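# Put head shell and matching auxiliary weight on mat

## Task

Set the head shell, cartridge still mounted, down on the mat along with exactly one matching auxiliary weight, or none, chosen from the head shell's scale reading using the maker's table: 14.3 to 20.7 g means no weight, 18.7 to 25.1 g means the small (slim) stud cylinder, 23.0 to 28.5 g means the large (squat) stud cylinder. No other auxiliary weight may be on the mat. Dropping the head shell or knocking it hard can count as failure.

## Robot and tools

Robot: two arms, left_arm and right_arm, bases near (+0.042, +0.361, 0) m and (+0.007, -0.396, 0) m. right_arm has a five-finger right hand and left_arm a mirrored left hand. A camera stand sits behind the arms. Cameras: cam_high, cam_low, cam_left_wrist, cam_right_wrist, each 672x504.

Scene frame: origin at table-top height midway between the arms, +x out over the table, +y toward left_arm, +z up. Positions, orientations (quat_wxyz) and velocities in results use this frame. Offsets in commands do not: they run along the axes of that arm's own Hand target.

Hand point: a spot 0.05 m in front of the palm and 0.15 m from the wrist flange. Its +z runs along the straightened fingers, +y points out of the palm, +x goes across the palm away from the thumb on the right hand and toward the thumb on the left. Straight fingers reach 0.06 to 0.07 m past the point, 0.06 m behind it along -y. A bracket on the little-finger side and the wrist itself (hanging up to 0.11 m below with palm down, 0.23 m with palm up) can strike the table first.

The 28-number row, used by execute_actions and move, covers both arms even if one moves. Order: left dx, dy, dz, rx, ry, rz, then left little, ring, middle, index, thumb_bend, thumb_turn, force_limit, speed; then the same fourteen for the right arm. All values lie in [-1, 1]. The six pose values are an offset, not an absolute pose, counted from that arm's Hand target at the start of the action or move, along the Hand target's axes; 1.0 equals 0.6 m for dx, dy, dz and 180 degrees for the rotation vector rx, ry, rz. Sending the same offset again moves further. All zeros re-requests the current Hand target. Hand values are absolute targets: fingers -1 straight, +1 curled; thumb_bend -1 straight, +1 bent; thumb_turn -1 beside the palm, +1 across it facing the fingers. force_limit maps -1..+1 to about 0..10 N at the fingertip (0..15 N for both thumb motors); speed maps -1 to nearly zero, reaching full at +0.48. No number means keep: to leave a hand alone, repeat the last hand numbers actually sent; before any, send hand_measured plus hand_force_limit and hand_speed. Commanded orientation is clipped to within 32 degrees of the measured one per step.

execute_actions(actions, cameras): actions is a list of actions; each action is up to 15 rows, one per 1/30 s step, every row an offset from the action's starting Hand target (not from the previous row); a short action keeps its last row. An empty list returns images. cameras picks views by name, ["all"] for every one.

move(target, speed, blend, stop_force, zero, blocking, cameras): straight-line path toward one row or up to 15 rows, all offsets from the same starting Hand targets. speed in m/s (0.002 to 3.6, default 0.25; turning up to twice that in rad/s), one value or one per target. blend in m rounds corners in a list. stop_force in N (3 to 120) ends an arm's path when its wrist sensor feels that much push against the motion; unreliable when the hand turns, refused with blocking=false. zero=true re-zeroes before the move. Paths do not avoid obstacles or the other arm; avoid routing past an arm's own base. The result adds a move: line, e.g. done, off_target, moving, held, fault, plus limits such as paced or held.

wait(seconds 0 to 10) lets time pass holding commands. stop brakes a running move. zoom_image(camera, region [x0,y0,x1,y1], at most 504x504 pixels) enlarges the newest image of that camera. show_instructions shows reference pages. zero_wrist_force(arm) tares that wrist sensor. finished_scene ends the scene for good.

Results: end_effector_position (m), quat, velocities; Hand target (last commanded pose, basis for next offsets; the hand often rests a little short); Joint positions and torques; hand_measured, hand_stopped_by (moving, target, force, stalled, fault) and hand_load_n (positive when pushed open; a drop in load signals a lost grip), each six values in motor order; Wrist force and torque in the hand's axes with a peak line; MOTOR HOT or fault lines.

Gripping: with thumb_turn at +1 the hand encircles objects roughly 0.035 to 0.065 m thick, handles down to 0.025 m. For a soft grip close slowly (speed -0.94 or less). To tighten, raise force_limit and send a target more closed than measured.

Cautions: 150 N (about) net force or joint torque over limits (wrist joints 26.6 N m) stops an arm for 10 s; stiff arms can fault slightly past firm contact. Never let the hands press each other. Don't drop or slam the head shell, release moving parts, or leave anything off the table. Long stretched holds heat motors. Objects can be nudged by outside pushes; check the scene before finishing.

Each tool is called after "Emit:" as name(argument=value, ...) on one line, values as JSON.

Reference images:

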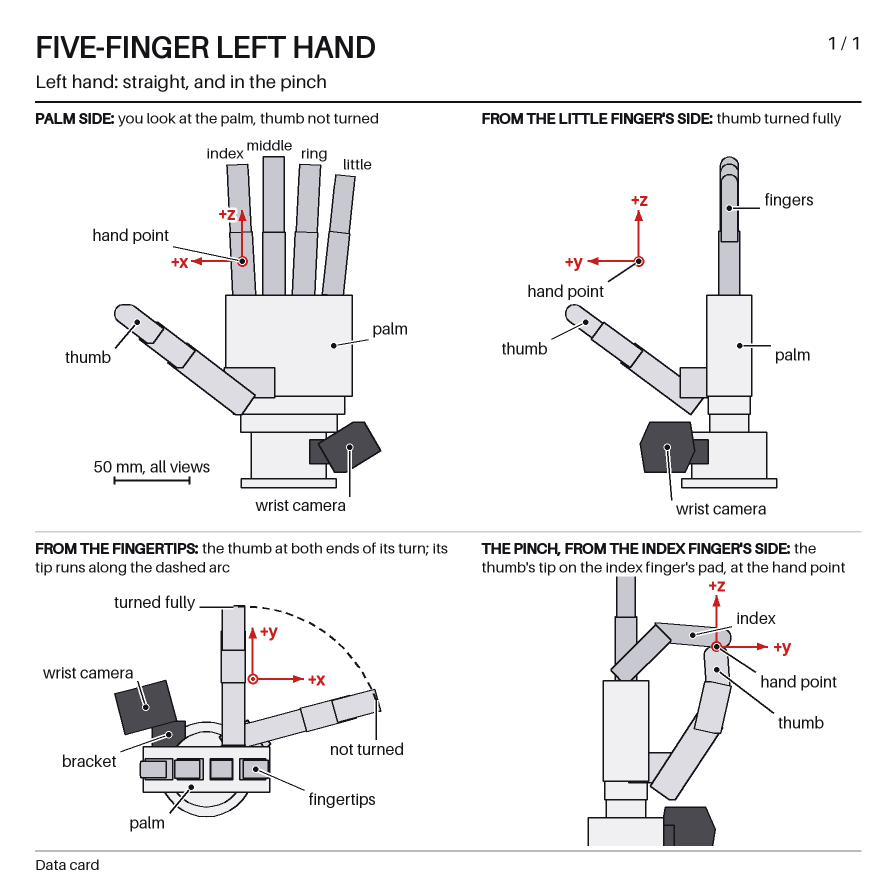

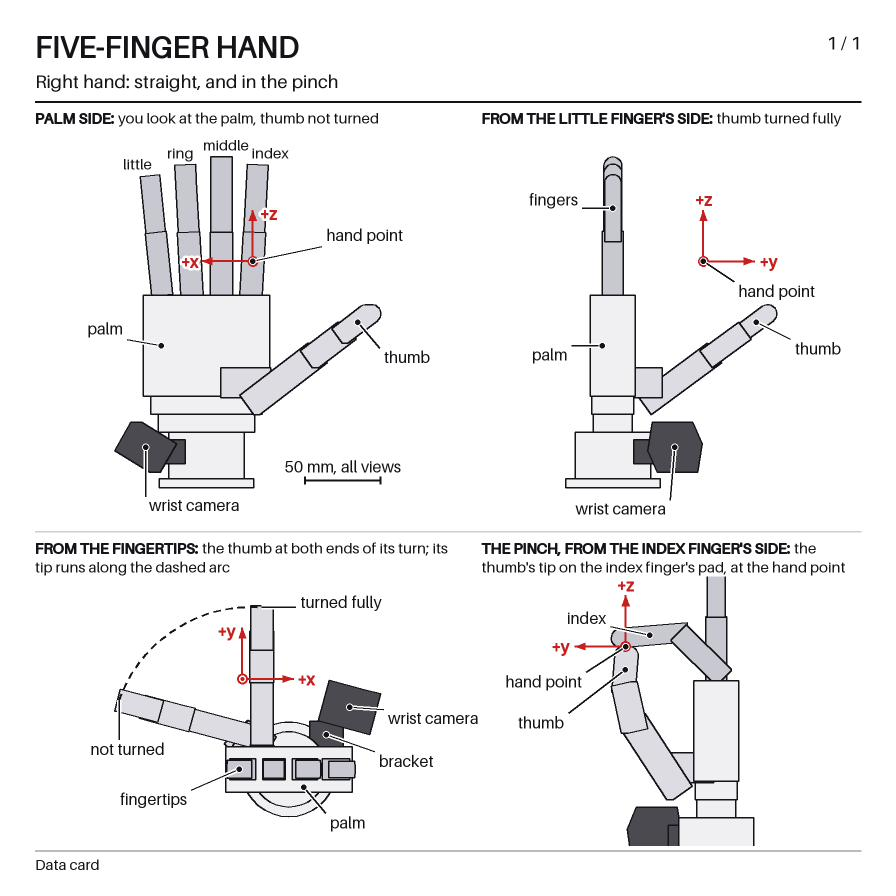

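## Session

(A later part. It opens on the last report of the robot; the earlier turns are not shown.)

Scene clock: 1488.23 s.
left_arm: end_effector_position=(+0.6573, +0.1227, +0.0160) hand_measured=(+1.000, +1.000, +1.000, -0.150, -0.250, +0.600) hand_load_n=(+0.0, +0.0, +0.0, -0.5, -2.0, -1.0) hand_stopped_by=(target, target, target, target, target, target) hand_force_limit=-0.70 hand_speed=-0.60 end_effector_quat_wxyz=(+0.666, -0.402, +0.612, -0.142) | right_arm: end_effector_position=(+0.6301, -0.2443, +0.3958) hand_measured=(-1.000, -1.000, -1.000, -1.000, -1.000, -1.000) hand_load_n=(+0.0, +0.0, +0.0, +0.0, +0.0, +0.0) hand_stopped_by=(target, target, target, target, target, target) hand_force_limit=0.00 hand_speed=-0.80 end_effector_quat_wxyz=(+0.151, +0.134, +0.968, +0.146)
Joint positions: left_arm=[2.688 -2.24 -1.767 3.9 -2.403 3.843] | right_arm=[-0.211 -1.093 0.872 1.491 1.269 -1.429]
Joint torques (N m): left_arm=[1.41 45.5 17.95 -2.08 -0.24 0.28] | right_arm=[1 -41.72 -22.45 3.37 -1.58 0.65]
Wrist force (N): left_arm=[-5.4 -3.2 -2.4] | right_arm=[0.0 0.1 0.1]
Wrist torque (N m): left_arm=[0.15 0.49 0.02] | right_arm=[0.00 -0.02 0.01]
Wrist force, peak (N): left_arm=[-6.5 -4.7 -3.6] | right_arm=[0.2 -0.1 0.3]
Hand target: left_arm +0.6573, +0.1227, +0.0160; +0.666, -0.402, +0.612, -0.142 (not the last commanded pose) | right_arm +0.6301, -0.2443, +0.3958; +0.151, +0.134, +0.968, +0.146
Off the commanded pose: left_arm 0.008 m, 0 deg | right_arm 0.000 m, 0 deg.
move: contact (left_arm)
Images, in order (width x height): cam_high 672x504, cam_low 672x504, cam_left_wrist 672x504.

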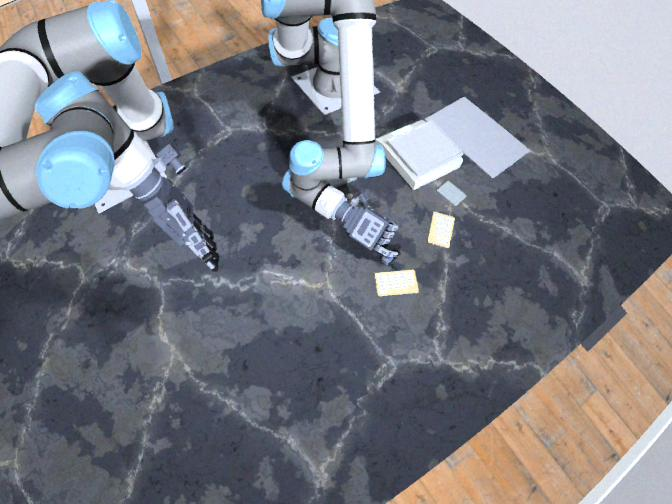

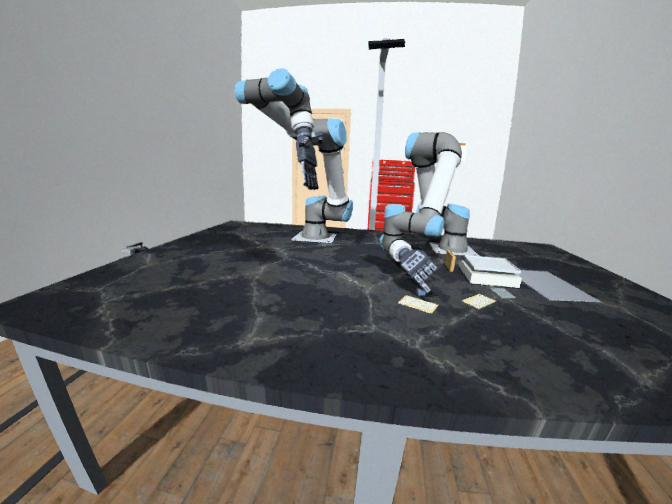

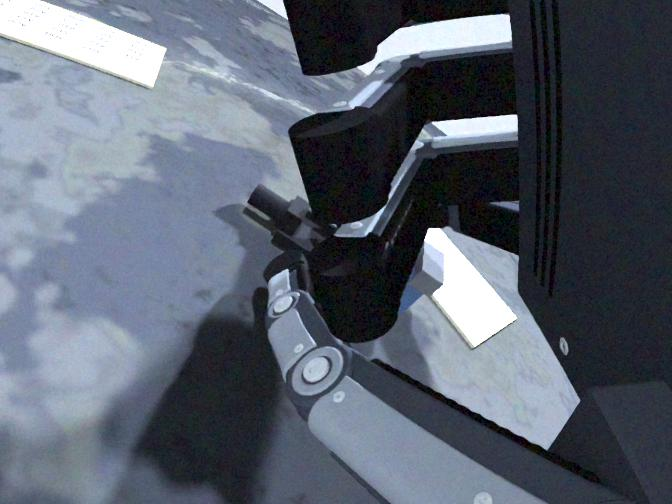

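Emit:
move(target=[-0.0018,-0.0018,0,0,0,0,1,1,1,0.3,0.3,0.6,-0.75,-0.9,0,0,0,0,0,0,-1,-1,-1,-1,-1,-1,0,-0.8], cameras=["cam_left_wrist","cam_low","cam_high"], speed=0.02)

Emit:
zoom_image(camera="cam_high", region=[350, 210, 420, 280])

Emit:
zoom_image(camera="cam_left_wrist", region=[120, 180, 440, 464])

Emit:
zoom_image(camera="cam_low", region=[400, 250, 460, 310])

Scene clock: 1498.97 s.
left_arm: end_effector_position=(+0.6574, +0.1227, +0.0176) hand_measured=(+1.000, +1.000, +1.000, +0.230, -0.056, +0.600) hand_load_n=(+0.0, +0.0, +0.0, +4.0, +2.5, +0.0) hand_stopped_by=(target, target, target, force, force, target) hand_force_limit=-0.75 hand_speed=-0.90 end_effector_quat_wxyz=(+0.666, -0.402, +0.612, -0.142) | right_arm: end_effector_position=(+0.6301, -0.2443, +0.3958) hand_measured=(-1.000, -1.000, -1.000, -1.000, -1.000, -1.000) hand_load_n=(+0.0, +0.0, +0.0, +0.0, +0.0, +0.0) hand_stopped_by=(target, target, target, target, target, target) hand_force_limit=0.00 hand_speed=-0.80 end_effector_quat_wxyz=(+0.151, +0.134, +0.968, +0.146)
Joint positions: left_arm=[2.689 -2.237 -1.767 3.897 -2.403 3.843] | right_arm=[-0.211 -1.093 0.872 1.491 1.269 -1.429]
Joint torques (N m): left_arm=[11.04 32.97 22.64 2.24 2.3 1.34] | right_arm=[2.51 -40.13 -22.87 3.43 -1.64 0.78]
Wrist force (N): left_arm=[-3.5 -1.0 -1.5] | right_arm=[0.1 0.0 0.3]
Wrist torque (N m): left_arm=[0.24 0.44 0.00] | right_arm=[-0.03 -0.03 0.01]
Wrist force, peak (N): left_arm=[-5.5 -3.1 -2.6] | right_arm=[0.1 -0.4 0.3]
Hand target: left_arm +0.6574, +0.1228, +0.0175; +0.666, -0.402, +0.612, -0.142 | right_arm +0.6301, -0.2443, +0.3958; +0.151, +0.134, +0.968, +0.146
Off the commanded pose: left_arm 0.000 m, 0 deg | right_arm 0.000 m, 0 deg.
move: done
Images, in order (width x height): cam_high 672x504, cam_low 672x504, cam_left_wrist 672x504.

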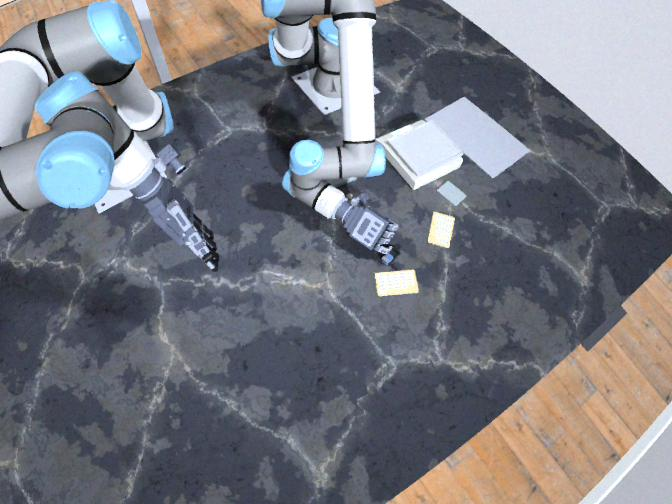

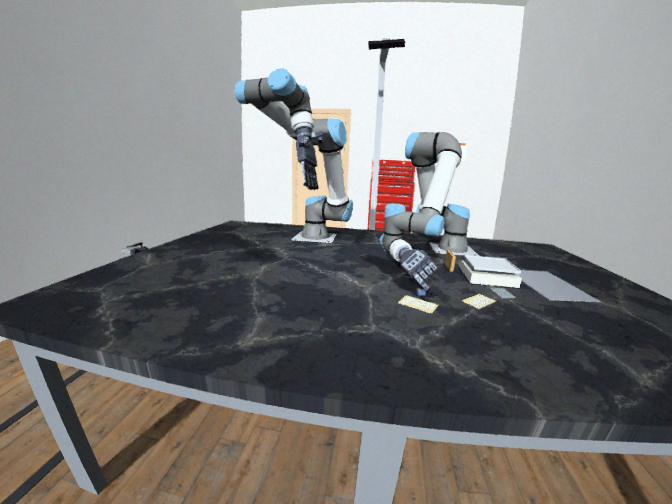

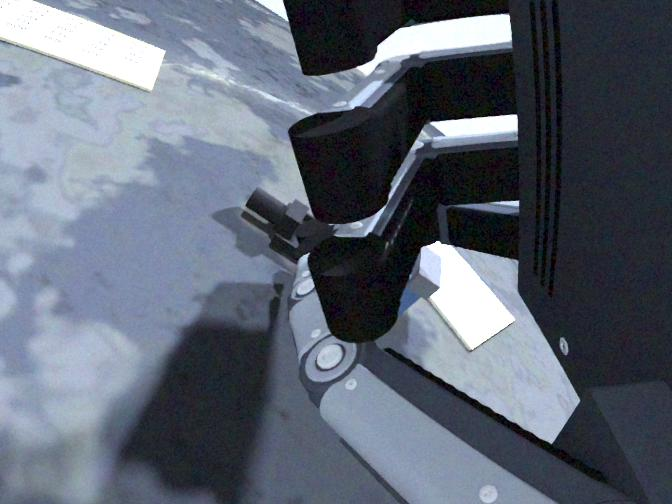

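Scaled by 7.200 from the camera's 672x504 image, which has a finer 960x720 frame.

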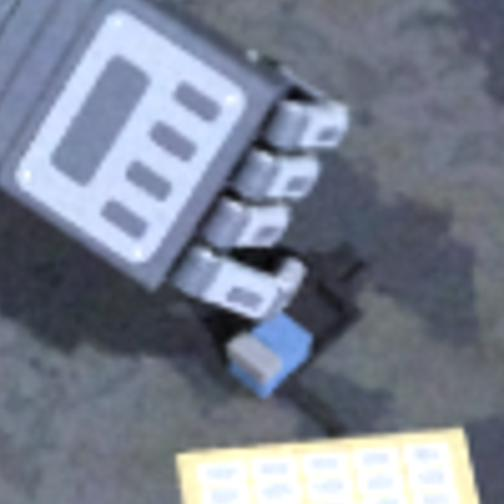

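Scaled by 1.575 from the camera's 672x504 image, which has a finer 960x720 frame.

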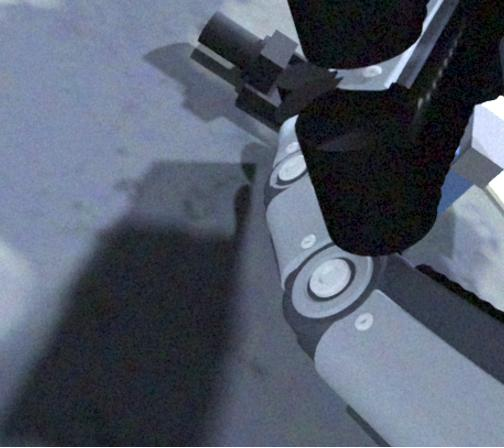

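Scaled by 8.400 from the camera's 672x504 image, which has a finer 960x720 frame.

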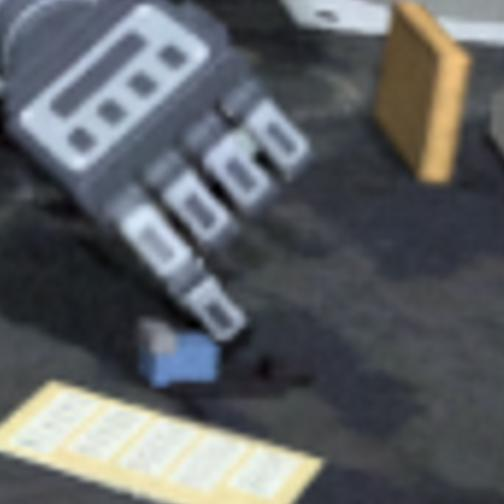

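Emit:
move(target=[0,0,0,0,0,0,1,1,1,-0.25,-0.3,0.9,-0.75,-0.3,0,0,0,0,0,0,-1,-1,-1,-1,-1,-1,0,-0.8], cameras=["cam_left_wrist","cam_low","cam_high"], speed=0.02)

Emit:
zoom_image(camera="cam_high", region=[350, 210, 420, 280])

Emit:
zoom_image(camera="cam_left_wrist", region=[120, 180, 440, 464])

Scene clock: 1544.60 s.
left_arm: end_effector_position=(+0.6574, +0.1227, +0.0175) hand_measured=(+1.000, +1.000, +1.000, -0.250, -0.298, +0.774) hand_load_n=(+0.0, +0.0, +2.5, +0.0, -2.0, +4.5) hand_stopped_by=(target, target, target, target, target, force) hand_force_limit=-0.75 hand_speed=-0.30 end_effector_quat_wxyz=(+0.666, -0.402, +0.612, -0.142) | right_arm: end_effector_position=(+0.6301, -0.2443, +0.3958) hand_measured=(-1.000, -1.000, -1.000, -1.000, -1.000, -1.000) hand_load_n=(+0.0, -0.5, +0.0, +0.0, +0.0, +0.0) hand_stopped_by=(target, target, target, target, target, target) hand_force_limit=0.00 hand_speed=-0.80 end_effector_quat_wxyz=(+0.151, +0.134, +0.968, +0.146)
Joint positions: left_arm=[2.689 -2.237 -1.767 3.897 -2.403 3.843] | right_arm=[-0.211 -1.093 0.872 1.491 1.269 -1.429]
Joint torques (N m): left_arm=[11.13 33.13 12.5 2.33 2.1 1.29] | right_arm=[2.25 -41.35 -23.18 3.43 -1.64 0.74]
Wrist force (N): left_arm=[-3.2 -0.6 -1.6] | right_arm=[-0.1 -0.1 0.3]
Wrist torque (N m): left_arm=[0.31 0.39 0.01] | right_arm=[-0.04 -0.01 0.00]
Wrist force, peak (N): left_arm=[-3.9 -0.9 -1.4] | right_arm=[0.2 0.0 0.5]
Hand target: left_arm +0.6574, +0.1228, +0.0175; +0.666, -0.402, +0.612, -0.142 | right_arm +0.6301, -0.2443, +0.3958; +0.151, +0.134, +0.968, +0.146
Off the commanded pose: left_arm 0.000 m, 0 deg | right_arm 0.000 m, 0 deg.
move: done
Images, in order (width x height): cam_high 672x504, cam_low 672x504, cam_left_wrist 672x504.

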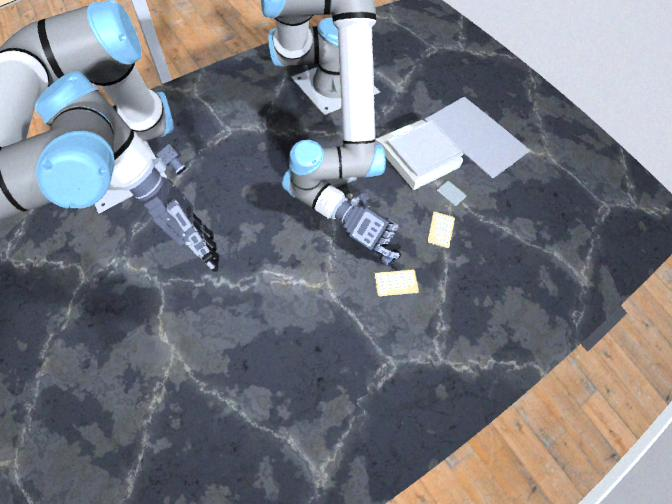

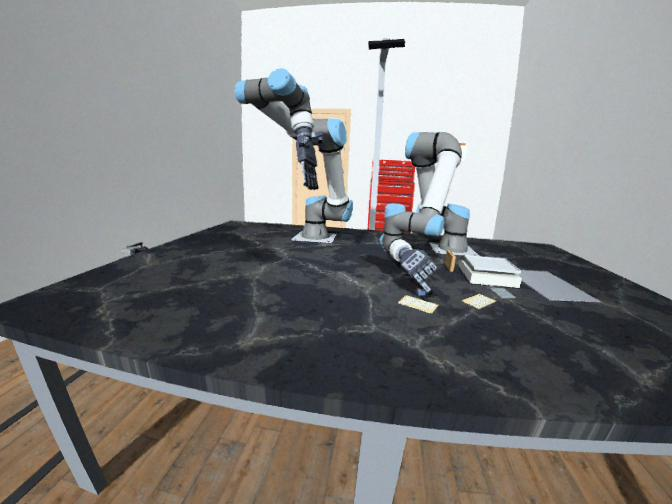

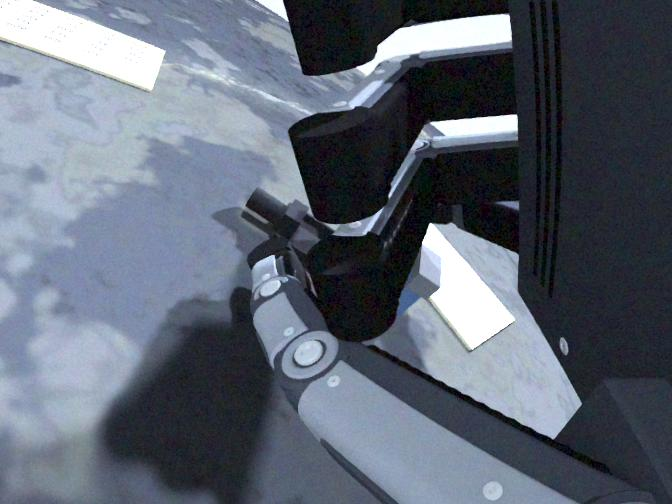

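Scaled by 7.200 from the camera's 672x504 image, which has a finer 960x720 frame.

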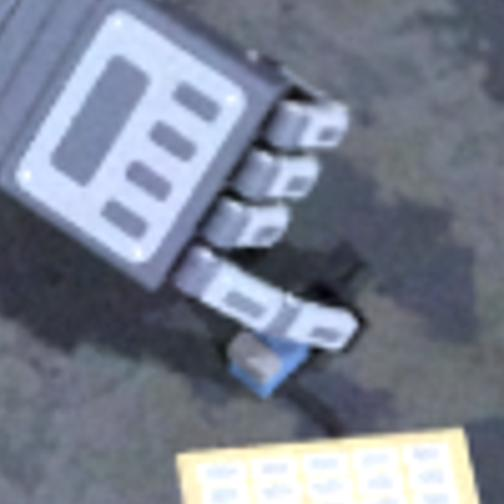

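Scaled by 1.575 from the camera's 672x504 image, which has a finer 960x720 frame.

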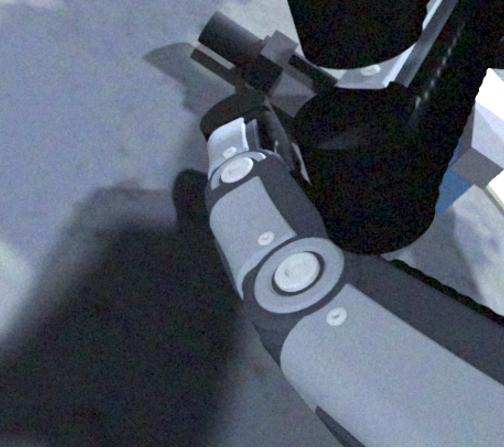

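Emit:
move(target=[0,0,0,0,0,0,-1,-1,-1,-0.25,-0.3,0.9,-0.75,0.2,0,0,0,0,0,0,-1,-1,-1,-1,-1,-1,0,-0.8], cameras=[], speed=0.02)

Emit:
move(target=[[0.0118,-0.0118,0,0,0,0,-1,-1,-1,-0.25,-0.3,0.9,-0.75,0.2,0,0,0,0,0,0,-1,-1,-1,-1,-1,-1,0,-0.8],[0.0195,-0.0042,0.0008,0,0,0,-1,-1,-1,-0.25,-0.3,0.9,-0.75,0.2,0,0,0,0,0,0,-1,-1,-1,-1,-1,-1,0,-0.8]], cameras=["cam_left_wrist","cam_low","cam_high"], speed=[0.03,0.01], stop_force=3)

Emit:
zoom_image(camera="cam_high", region=[350, 210, 420, 280])

Emit:
zoom_image(camera="cam_left_wrist", region=[120, 180, 480, 464])

Emit:
zoom_image(camera="cam_low", region=[400, 250, 460, 310])

Scene clock: 1563.70 s.
left_arm: end_effector_position=(+0.6574, +0.1228, +0.0175) hand_measured=(-1.000, -1.000, -1.000, -0.250, -0.300, +0.776) hand_load_n=(+0.0, +0.0, +0.0, +0.0, +0.0, +0.0) hand_stopped_by=(target, target, target, target, target, force) hand_force_limit=-0.75 hand_speed=0.20 end_effector_quat_wxyz=(+0.666, -0.402, +0.612, -0.142) | right_arm: end_effector_position=(+0.6301, -0.2443, +0.3958) hand_measured=(-1.000, -1.000, -1.000, -1.000, -1.000, -1.000) hand_load_n=(+0.0, +0.0, -0.5, +0.0, +0.0, +0.0) hand_stopped_by=(target, target, target, target, target, target) hand_force_limit=0.00 hand_speed=-0.80 end_effector_quat_wxyz=(+0.151, +0.134, +0.968, +0.146)
Joint positions: left_arm=[2.689 -2.237 -1.767 3.897 -2.403 3.843] | right_arm=[-0.211 -1.093 0.872 1.491 1.269 -1.429]
Joint torques (N m): left_arm=[11.02 34.24 5.12 2.32 1.91 1.25] | right_arm=[1.09 -40.62 -22.92 3.64 -1.62 0.62]
Wrist force (N): left_arm=[-3.2 -1.2 -1.4] | right_arm=[0.0 -0.2 0.2]
Wrist torque (N m): left_arm=[0.19 0.41 0.03] | right_arm=[-0.05 -0.01 0.00]
Wrist force, peak (N): left_arm=[-3.7 -1.0 -1.7] | right_arm=[0.2 0.0 0.5]
Hand target: left_arm +0.6574, +0.1228, +0.0175; +0.666, -0.402, +0.612, -0.142 | right_arm +0.6301, -0.2443, +0.3958; +0.151, +0.134, +0.968, +0.146
Off the commanded pose: left_arm 0.000 m, 0 deg | right_arm 0.000 m, 0 deg.
move: done
No camera images: "cameras" was empty.

Scene clock: 1565.23 s.
left_arm: end_effector_position=(+0.6610, +0.1133, +0.0138) hand_measured=(-1.000, -1.000, -1.000, -0.250, -0.298, +0.776) hand_load_n=(+0.0, -0.5, +0.0, +0.0, -2.0, -1.5) hand_stopped_by=(target, target, target, target, target, force) hand_force_limit=-0.75 hand_speed=0.20 end_effector_quat_wxyz=(+0.666, -0.402, +0.612, -0.142) | right_arm: end_effector_position=(+0.6301, -0.2443, +0.3958) hand_measured=(-1.000, -1.000, -1.000, -1.000, -1.000, -1.000) hand_load_n=(+0.0, +0.0, +0.0, +0.0, +0.0, +0.0) hand_stopped_by=(target, target, target, target, target, target) hand_force_limit=0.00 hand_speed=-0.80 end_effector_quat_wxyz=(+0.151, +0.134, +0.968, +0.146)
Joint positions: left_arm=[2.675 -2.258 -1.738 3.888 -2.416 3.841] | right_arm=[-0.211 -1.093 0.872 1.491 1.269 -1.429]
Joint torques (N m): left_arm=[3.33 45.69 21.99 -2.16 0.29 -0.34] | right_arm=[2.09 -40.67 -22.98 3.55 -1.5 0.82]
Wrist force (N): left_arm=[-5.2 -3.8 -2.8] | right_arm=[0.1 -0.1 0.4]
Wrist torque (N m): left_arm=[0.09 0.46 0.06] | right_arm=[-0.05 -0.03 0.00]
Wrist force, peak (N): left_arm=[-6.4 -5.5 -4.0] | right_arm=[0.2 -0.2 0.4]
Hand target: left_arm +0.6611, +0.1133, +0.0139; +0.666, -0.402, +0.612, -0.142 (not the last commanded pose) | right_arm +0.6301, -0.2443, +0.3958; +0.151, +0.134, +0.968, +0.146
Off the commanded pose: left_arm 0.003 m, 0 deg | right_arm 0.000 m, 0 deg.
move: contact (left_arm); path passed 1 of 2 targets
Images, in order (width x height): cam_high 672x504, cam_low 672x504, cam_left_wrist 672x504.

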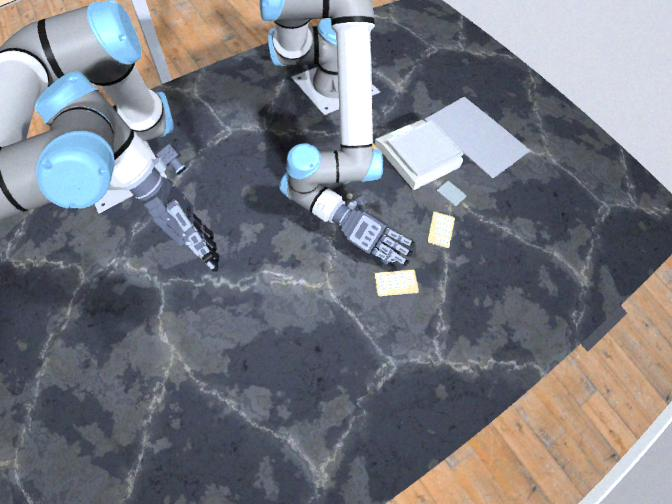

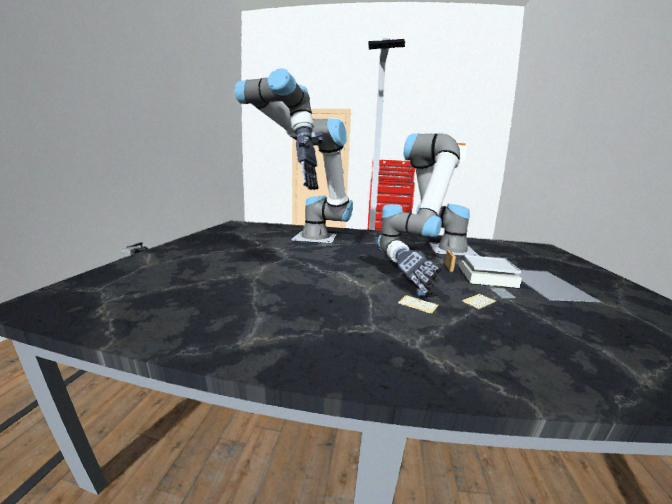

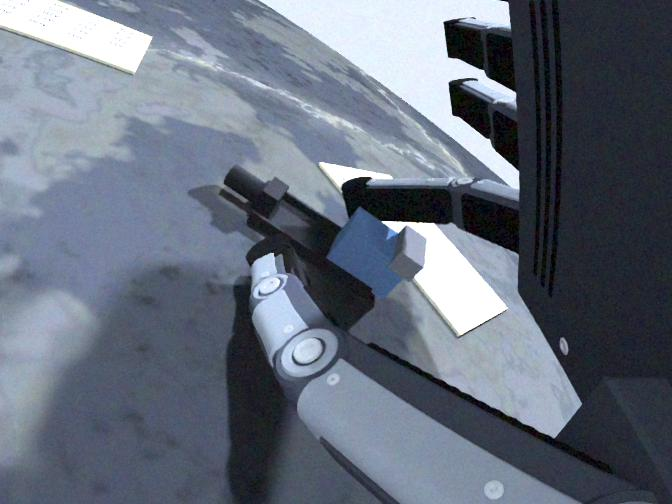

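Scaled by 7.200 from the camera's 672x504 image, which has a finer 960x720 frame.

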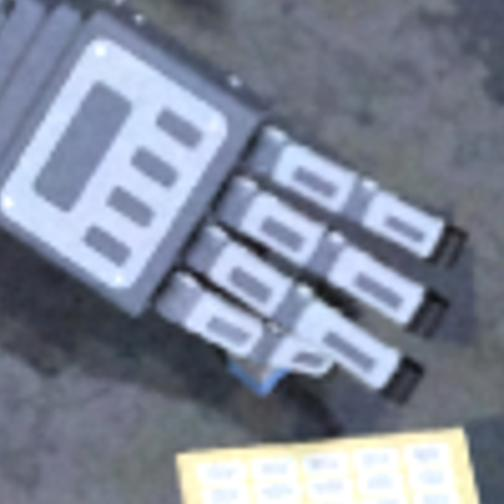

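Scaled by 1.400 from the camera's 672x504 image, which has a finer 960x720 frame.

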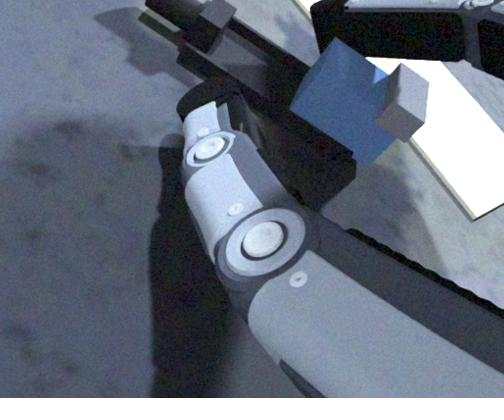

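Scaled by 8.400 from the camera's 672x504 image, which has a finer 960x720 frame.

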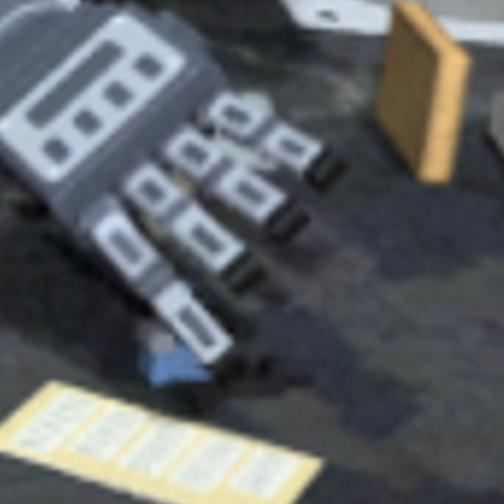

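Emit:
move(target=[0.0035,-0.0106,-0.0003,0,0,0,-1,-1,-1,-0.25,-0.3,0.95,-0.75,0,0,0,0,0,0,0,-1,-1,-1,-1,-1,-1,0,-0.8], cameras=[], speed=0.02)

Emit:
move(target=[0.0071,0.0071,0.0006,0,0,0,-1,-1,-1,-0.25,-0.3,0.95,-0.75,0,0,0,0,0,0,0,-1,-1,-1,-1,-1,-1,0,-0.8], cameras=["cam_left_wrist","cam_high"], speed=0.01, stop_force=3)

Emit:
zoom_image(camera="cam_left_wrist", region=[120, 140, 480, 404])

Scene clock: 1583.20 s.
left_arm: end_effector_position=(+0.6633, +0.1076, +0.0170) hand_measured=(-1.000, -1.000, -1.000, -0.250, -0.300, +0.950) hand_load_n=(+0.0, +0.0, +0.0, +0.0, +0.0, +0.0) hand_stopped_by=(target, target, target, target, target, target) hand_force_limit=-0.75 hand_speed=0.00 end_effector_quat_wxyz=(+0.666, -0.402, +0.612, -0.142) | right_arm: end_effector_position=(+0.6301, -0.2443, +0.3958) hand_measured=(-1.000, -1.000, -1.000, -1.000, -1.000, -1.000) hand_load_n=(+0.0, +0.0, +0.0, +0.0, +0.0, +0.0) hand_stopped_by=(target, target, target, target, target, target) hand_force_limit=0.00 hand_speed=-0.80 end_effector_quat_wxyz=(+0.151, +0.134, +0.968, +0.146)
Joint positions: left_arm=[2.668 -2.262 -1.718 3.871 -2.423 3.839] | right_arm=[-0.211 -1.093 0.872 1.491 1.269 -1.429]
Joint torques (N m): left_arm=[4.84 39.29 4.42 1.92 -0.75 -1.33] | right_arm=[1.79 -40.71 -23.04 3.71 -1.67 0.67]
Wrist force (N): left_arm=[-3.2 -1.0 -1.2] | right_arm=[-0.1 -0.1 0.3]
Wrist torque (N m): left_arm=[0.19 0.41 0.02] | right_arm=[-0.04 -0.01 -0.01]
Wrist force, peak (N): left_arm=[-5.7 -4.0 -3.1] | right_arm=[0.3 0.0 0.5]
Hand target: left_arm +0.6633, +0.1078, +0.0169; +0.666, -0.402, +0.612, -0.142 | right_arm +0.6301, -0.2443, +0.3958; +0.151, +0.134, +0.968, +0.146
Off the commanded pose: left_arm 0.000 m, 0 deg | right_arm 0.000 m, 0 deg.
move: done
No camera images: "cameras" was empty.

Scene clock: 1584.73 s.
left_arm: end_effector_position=(+0.6632, +0.1077, +0.0109) hand_measured=(-1.000, -1.000, -1.000, -0.250, -0.300, +0.950) hand_load_n=(+0.0, +0.0, +0.0, +0.0, +0.0, +0.0) hand_stopped_by=(target, target, target, target, target, target) hand_force_limit=-0.75 hand_speed=0.00 end_effector_quat_wxyz=(+0.666, -0.402, +0.612, -0.142) | right_arm: end_effector_position=(+0.6301, -0.2443, +0.3958) hand_measured=(-1.000, -1.000, -1.000, -1.000, -1.000, -1.000) hand_load_n=(+0.0, +0.0, +0.0, +0.0, +0.0, +0.0) hand_stopped_by=(target, target, target, target, target, target) hand_force_limit=0.00 hand_speed=-0.80 end_effector_quat_wxyz=(+0.151, +0.134, +0.968, +0.146)
Joint positions: left_arm=[2.668 -2.272 -1.72 3.883 -2.423 3.839] | right_arm=[-0.211 -1.093 0.872 1.491 1.269 -1.429]
Joint torques (N m): left_arm=[0.25 48.22 6.33 -1.85 -0.98 -0.69] | right_arm=[1.3 -40.31 -23.34 3.6 -1.69 0.8]
Wrist force (N): left_arm=[-3.5 -0.9 -1.4] | right_arm=[0.3 0.0 0.4]
Wrist torque (N m): left_arm=[0.23 0.45 0.00] | right_arm=[-0.03 -0.07 0.02]
Wrist force, peak (N): left_arm=[-3.8 -1.2 -1.2] | right_arm=[0.0 -0.2 0.5]
Hand target: left_arm +0.6632, +0.1077, +0.0109; +0.666, -0.402, +0.612, -0.142 | right_arm +0.6301, -0.2443, +0.3958; +0.151, +0.134, +0.968, +0.146
Off the commanded pose: left_arm 0.000 m, 0 deg | right_arm 0.000 m, 0 deg.
move: done
Images, in order (width x height): cam_high 672x504, cam_left_wrist 672x504.

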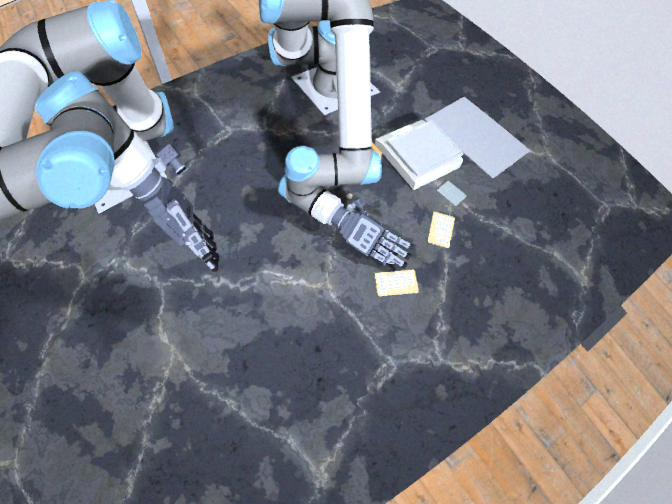

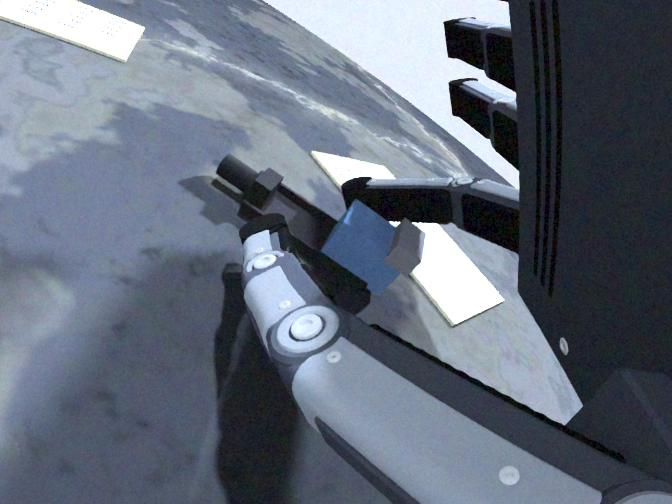

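Scaled by 1.400 from the camera's 672x504 image, which has a finer 960x720 frame.

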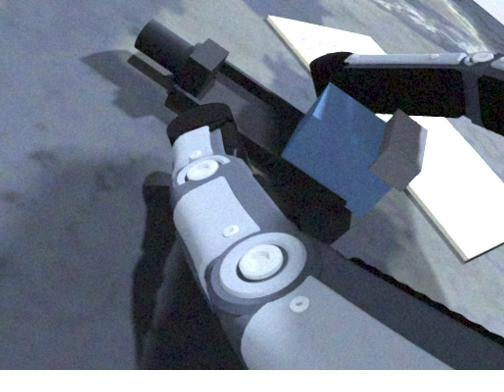

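Emit:
move(target=[0,0,0,0,0,0,-1,-1,-1,0.2,0.2,0.95,-0.8,-0.94,0,0,0,0,0,0,-1,-1,-1,-1,-1,-1,0,-0.8], cameras=["cam_left_wrist","cam_high"], speed=0.02)

Emit:
zoom_image(camera="cam_left_wrist", region=[120, 140, 480, 404])

Emit:
zoom_image(camera="cam_high", region=[350, 210, 420, 280])

Scene clock: 1602.50 s.
left_arm: end_effector_position=(+0.6632, +0.1077, +0.0109) hand_measured=(-1.000, -1.000, -1.000, +0.004, -0.166, +0.950) hand_load_n=(+0.0, +0.0, +0.0, +1.5, +1.5, -0.5) hand_stopped_by=(target, target, target, force, force, target) hand_force_limit=-0.80 hand_speed=-0.94 end_effector_quat_wxyz=(+0.666, -0.402, +0.612, -0.142) | right_arm: end_effector_position=(+0.6301, -0.2443, +0.3958) hand_measured=(-1.000, -1.000, -1.000, -1.000, -1.000, -1.000) hand_load_n=(+0.0, +0.0, +0.0, +0.0, +0.0, +0.0) hand_stopped_by=(target, target, target, target, target, target) hand_force_limit=0.00 hand_speed=-0.80 end_effector_quat_wxyz=(+0.151, +0.134, +0.968, +0.146)
Joint positions: left_arm=[2.668 -2.272 -1.72 3.883 -2.423 3.839] | right_arm=[-0.211 -1.093 0.872 1.491 1.269 -1.429]
Joint torques (N m): left_arm=[-8.21 47.14 23.34 -1.75 -2.56 0.88] | right_arm=[1.43 -41.35 -23.35 3.74 -1.62 0.64]
Wrist force (N): left_arm=[-4.5 -1.5 -1.5] | right_arm=[0.1 -0.2 0.1]
Wrist torque (N m): left_arm=[0.24 0.50 -0.04] | right_arm=[-0.03 -0.02 0.00]
Wrist force, peak (N): left_arm=[-4.5 -1.5 -1.5] | right_arm=[0.1 -0.1 0.5]
Hand target: left_arm +0.6632, +0.1077, +0.0109; +0.666, -0.402, +0.612, -0.142 | right_arm +0.6301, -0.2443, +0.3958; +0.151, +0.134, +0.968, +0.146
Off the commanded pose: left_arm 0.000 m, 0 deg | right_arm 0.000 m, 0 deg.
move: done
Images, in order (width x height): cam_high 672x504, cam_left_wrist 672x504.

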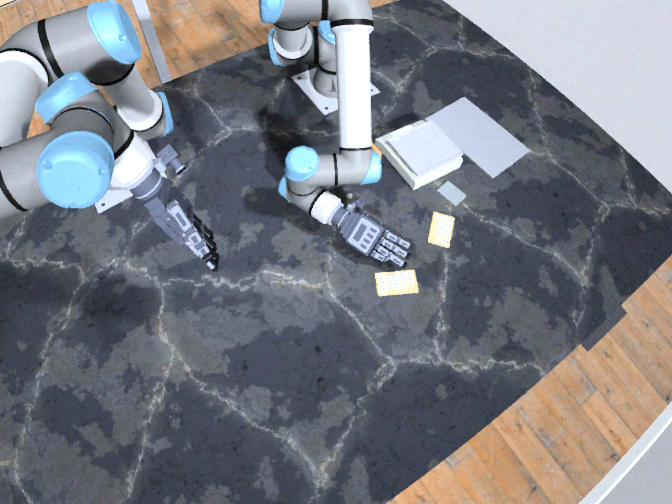

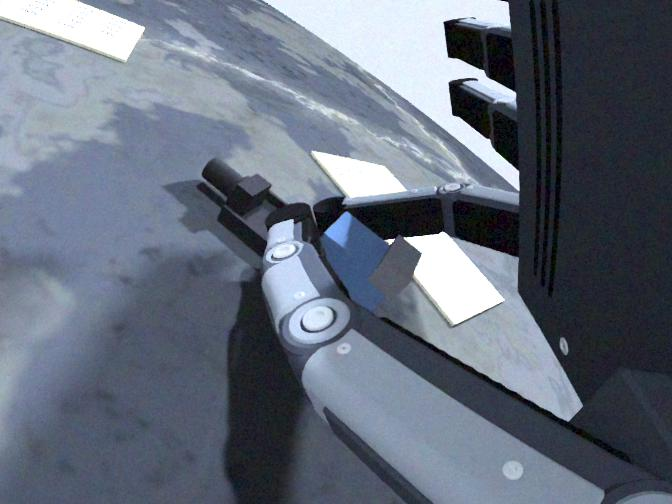

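Scaled by 1.400 from the camera's 672x504 image, which has a finer 960x720 frame.

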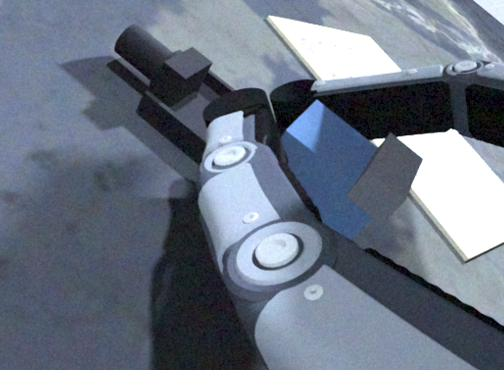

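Scaled by 7.200 from the camera's 672x504 image, which has a finer 960x720 frame.

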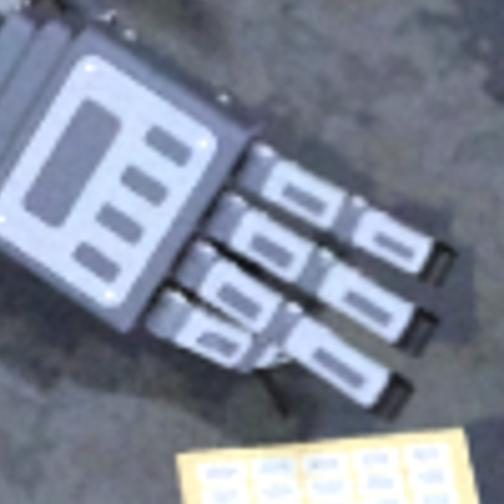

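Emit:
move(target=[-0.0176,-0.0176,-0.0017,0,0,0,-1,-1,-1,0.2,0.2,0.95,-0.8,-0.94,0,0,0,0,0,0,-1,-1,-1,-1,-1,-1,0,-0.8], cameras=["cam_left_wrist","cam_low"], speed=0.02)

Emit:
zoom_image(camera="cam_left_wrist", region=[120, 140, 480, 404])

Emit:
zoom_image(camera="cam_low", region=[400, 250, 460, 310])

Scene clock: 1610.83 s.
left_arm: end_effector_position=(+0.6632, +0.1078, +0.0260) hand_measured=(-1.000, -1.000, -1.000, +0.004, -0.166, +0.950) hand_load_n=(+0.0, -0.5, +0.0, +0.0, +0.0, +0.5) hand_stopped_by=(target, target, target, force, force, target) hand_force_limit=-0.80 hand_speed=-0.94 end_effector_quat_wxyz=(+0.666, -0.402, +0.612, -0.142) | right_arm: end_effector_position=(+0.6301, -0.2443, +0.3958) hand_measured=(-1.000, -1.000, -1.000, -1.000, -1.000, -1.000) hand_load_n=(+0.0, +0.0, +0.0, +0.0, +0.0, +0.0) hand_stopped_by=(target, target, target, target, target, target) hand_force_limit=0.00 hand_speed=-0.80 end_effector_quat_wxyz=(+0.151, +0.134, +0.968, +0.146)
Joint positions: left_arm=[2.668 -2.246 -1.717 3.853 -2.423 3.839] | right_arm=[-0.211 -1.093 0.872 1.491 1.269 -1.429]
Joint torques (N m): left_arm=[11.04 32.34 24.1 2.23 2.09 0.48] | right_arm=[1.36 -40.57 -22.8 3.72 -1.83 0.75]
Wrist force (N): left_arm=[-3.2 -0.9 -1.0] | right_arm=[0.0 -0.3 0.4]
Wrist torque (N m): left_arm=[0.20 0.42 0.02] | right_arm=[-0.08 -0.02 -0.01]
Wrist force, peak (N): left_arm=[-4.3 -1.7 -1.3] | right_arm=[0.0 -0.3 0.4]
Hand target: left_arm +0.6632, +0.1078, +0.0259; +0.666, -0.402, +0.612, -0.142 | right_arm +0.6301, -0.2443, +0.3958; +0.151, +0.134, +0.968, +0.146
Off the commanded pose: left_arm 0.000 m, 0 deg | right_arm 0.000 m, 0 deg.
move: done
Images, in order (width x height): cam_low 672x504, cam_left_wrist 672x504.

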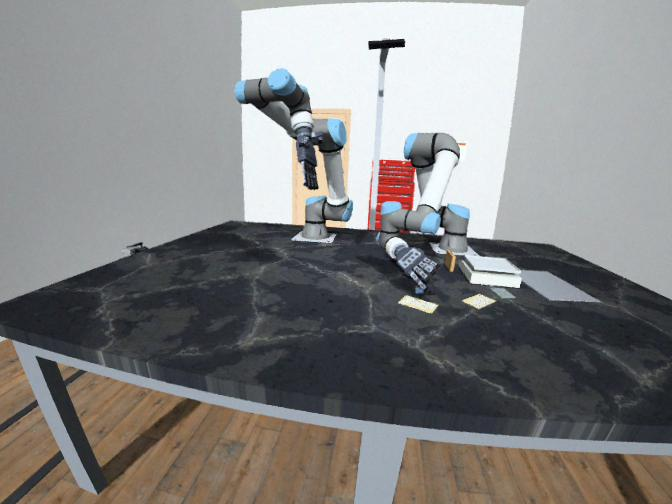

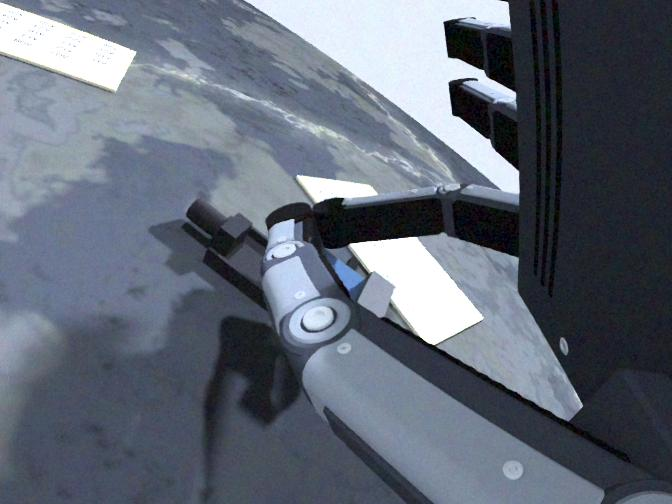

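Scaled by 1.400 from the camera's 672x504 image, which has a finer 960x720 frame.

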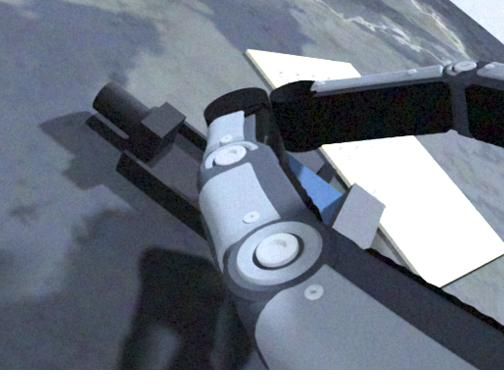

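Scaled by 8.400 from the camera's 672x504 image, which has a finer 960x720 frame.

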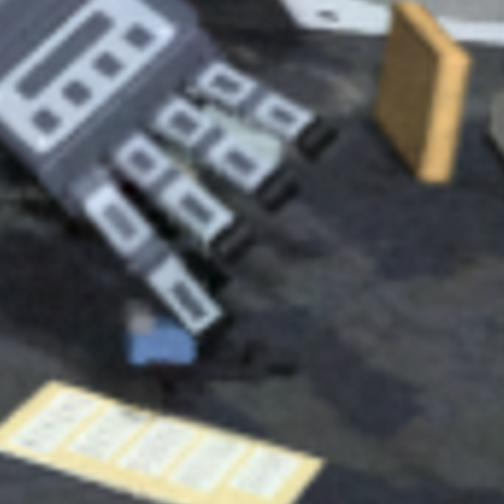

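Emit:
move(target=[[-0.0235,-0.0235,-0.0023,0,0,0,-1,-1,-1,-0.25,-0.15,0.8,-0.8,0,0,0,0,0,0,0,-1,-1,-1,-1,-1,-1,0,-0.8],[-0.0117,-0.0353,-0.0073,0.0392,0.0392,0.0039,-1,-1,-1,-0.25,-0.15,0.8,-0.8,0,0,0,0,0,0,0,-1,-1,-1,-1,-1,-1,0,-0.8]], cameras=["cam_left_wrist","cam_high"], speed=0.06)

Emit:
zoom_image(camera="cam_left_wrist", region=[120, 180, 480, 444])

Emit:
zoom_image(camera="cam_high", region=[350, 210, 420, 280])

Scene clock: 1650.40 s.
left_arm: end_effector_position=(+0.6641, +0.0977, +0.0461) hand_measured=(-1.000, -1.000, -1.000, -0.250, -0.150, +0.800) hand_load_n=(+0.0, +0.0, +0.0, +0.0, +0.5, +0.5) hand_stopped_by=(target, target, target, target, target, target) hand_force_limit=-0.80 hand_speed=0.00 end_effector_quat_wxyz=(+0.652, -0.347, +0.644, -0.200) | right_arm: end_effector_position=(+0.6301, -0.2443, +0.3958) hand_measured=(-1.000, -1.000, -1.000, -1.000, -1.000, -1.000) hand_load_n=(+0.0, +0.0, +0.0, +0.0, +0.0, +0.0) hand_stopped_by=(target, target, target, target, target, target) hand_force_limit=0.00 hand_speed=-0.80 end_effector_quat_wxyz=(+0.151, +0.134, +0.968, +0.146)
Joint positions: left_arm=[2.708 -2.155 -1.817 3.884 -2.21 3.869] | right_arm=[-0.211 -1.093 0.872 1.491 1.269 -1.429]
Joint torques (N m): left_arm=[-7.66 31.41 24.5 -1.53 -2.65 -1.19] | right_arm=[1.91 -40.51 -23.33 3.78 -1.81 0.63]
Wrist force (N): left_arm=[-4.1 -1.5 -1.7] | right_arm=[0.1 0.1 0.4]
Wrist torque (N m): left_arm=[0.18 0.56 -0.08] | right_arm=[-0.01 -0.03 0.01]
Wrist force, peak (N): left_arm=[-4.2 -1.4 -1.8] | right_arm=[0.2 -0.1 0.6]
Hand target: left_arm +0.6641, +0.0975, +0.0461; +0.652, -0.347, +0.644, -0.200 | right_arm +0.6301, -0.2443, +0.3958; +0.151, +0.134, +0.968, +0.146
Off the commanded pose: left_arm 0.000 m, 0 deg | right_arm 0.000 m, 0 deg.
move: done
Images, in order (width x height): cam_high 672x504, cam_left_wrist 672x504.

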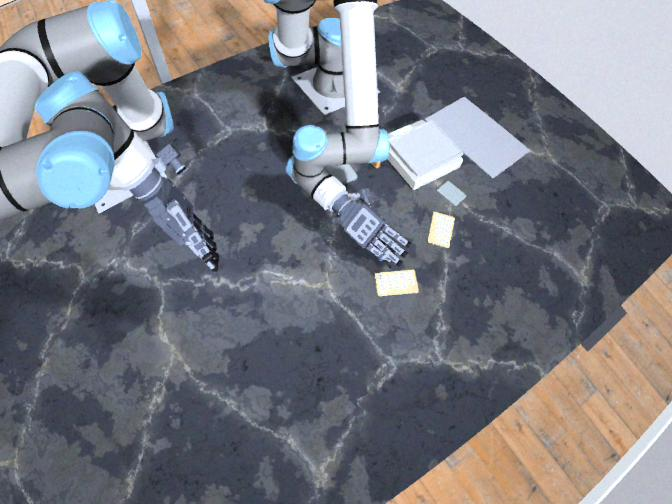

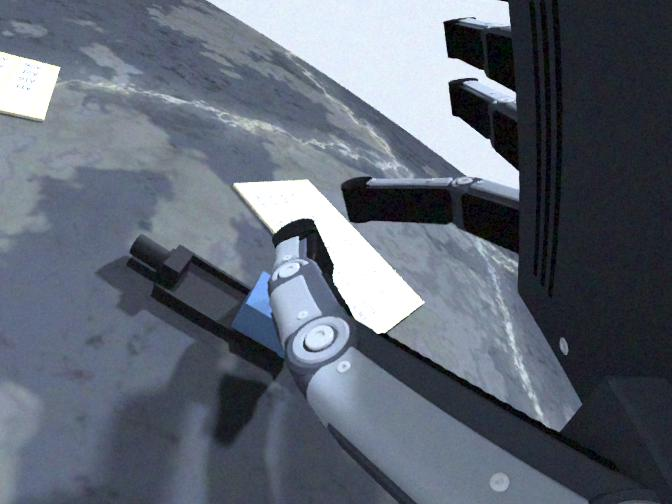

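Scaled by 1.400 from the camera's 672x504 image, which has a finer 960x720 frame.

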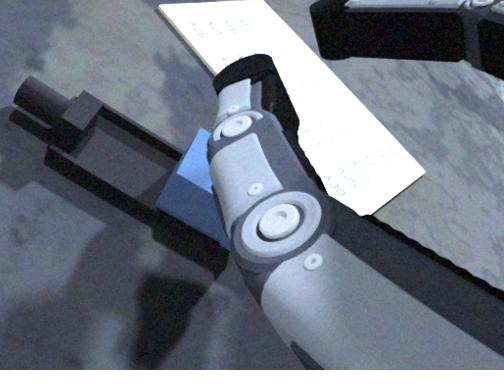

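Scaled by 7.200 from the camera's 672x504 image, which has a finer 960x720 frame.

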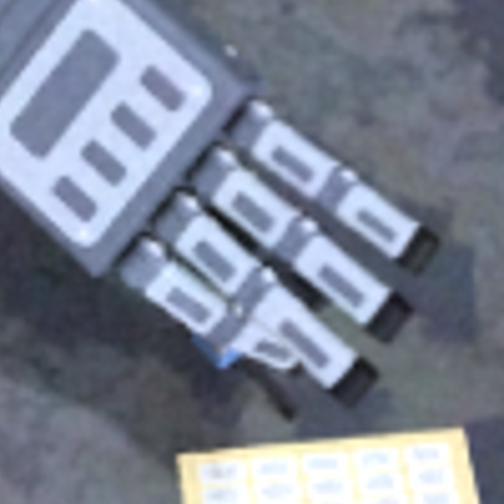

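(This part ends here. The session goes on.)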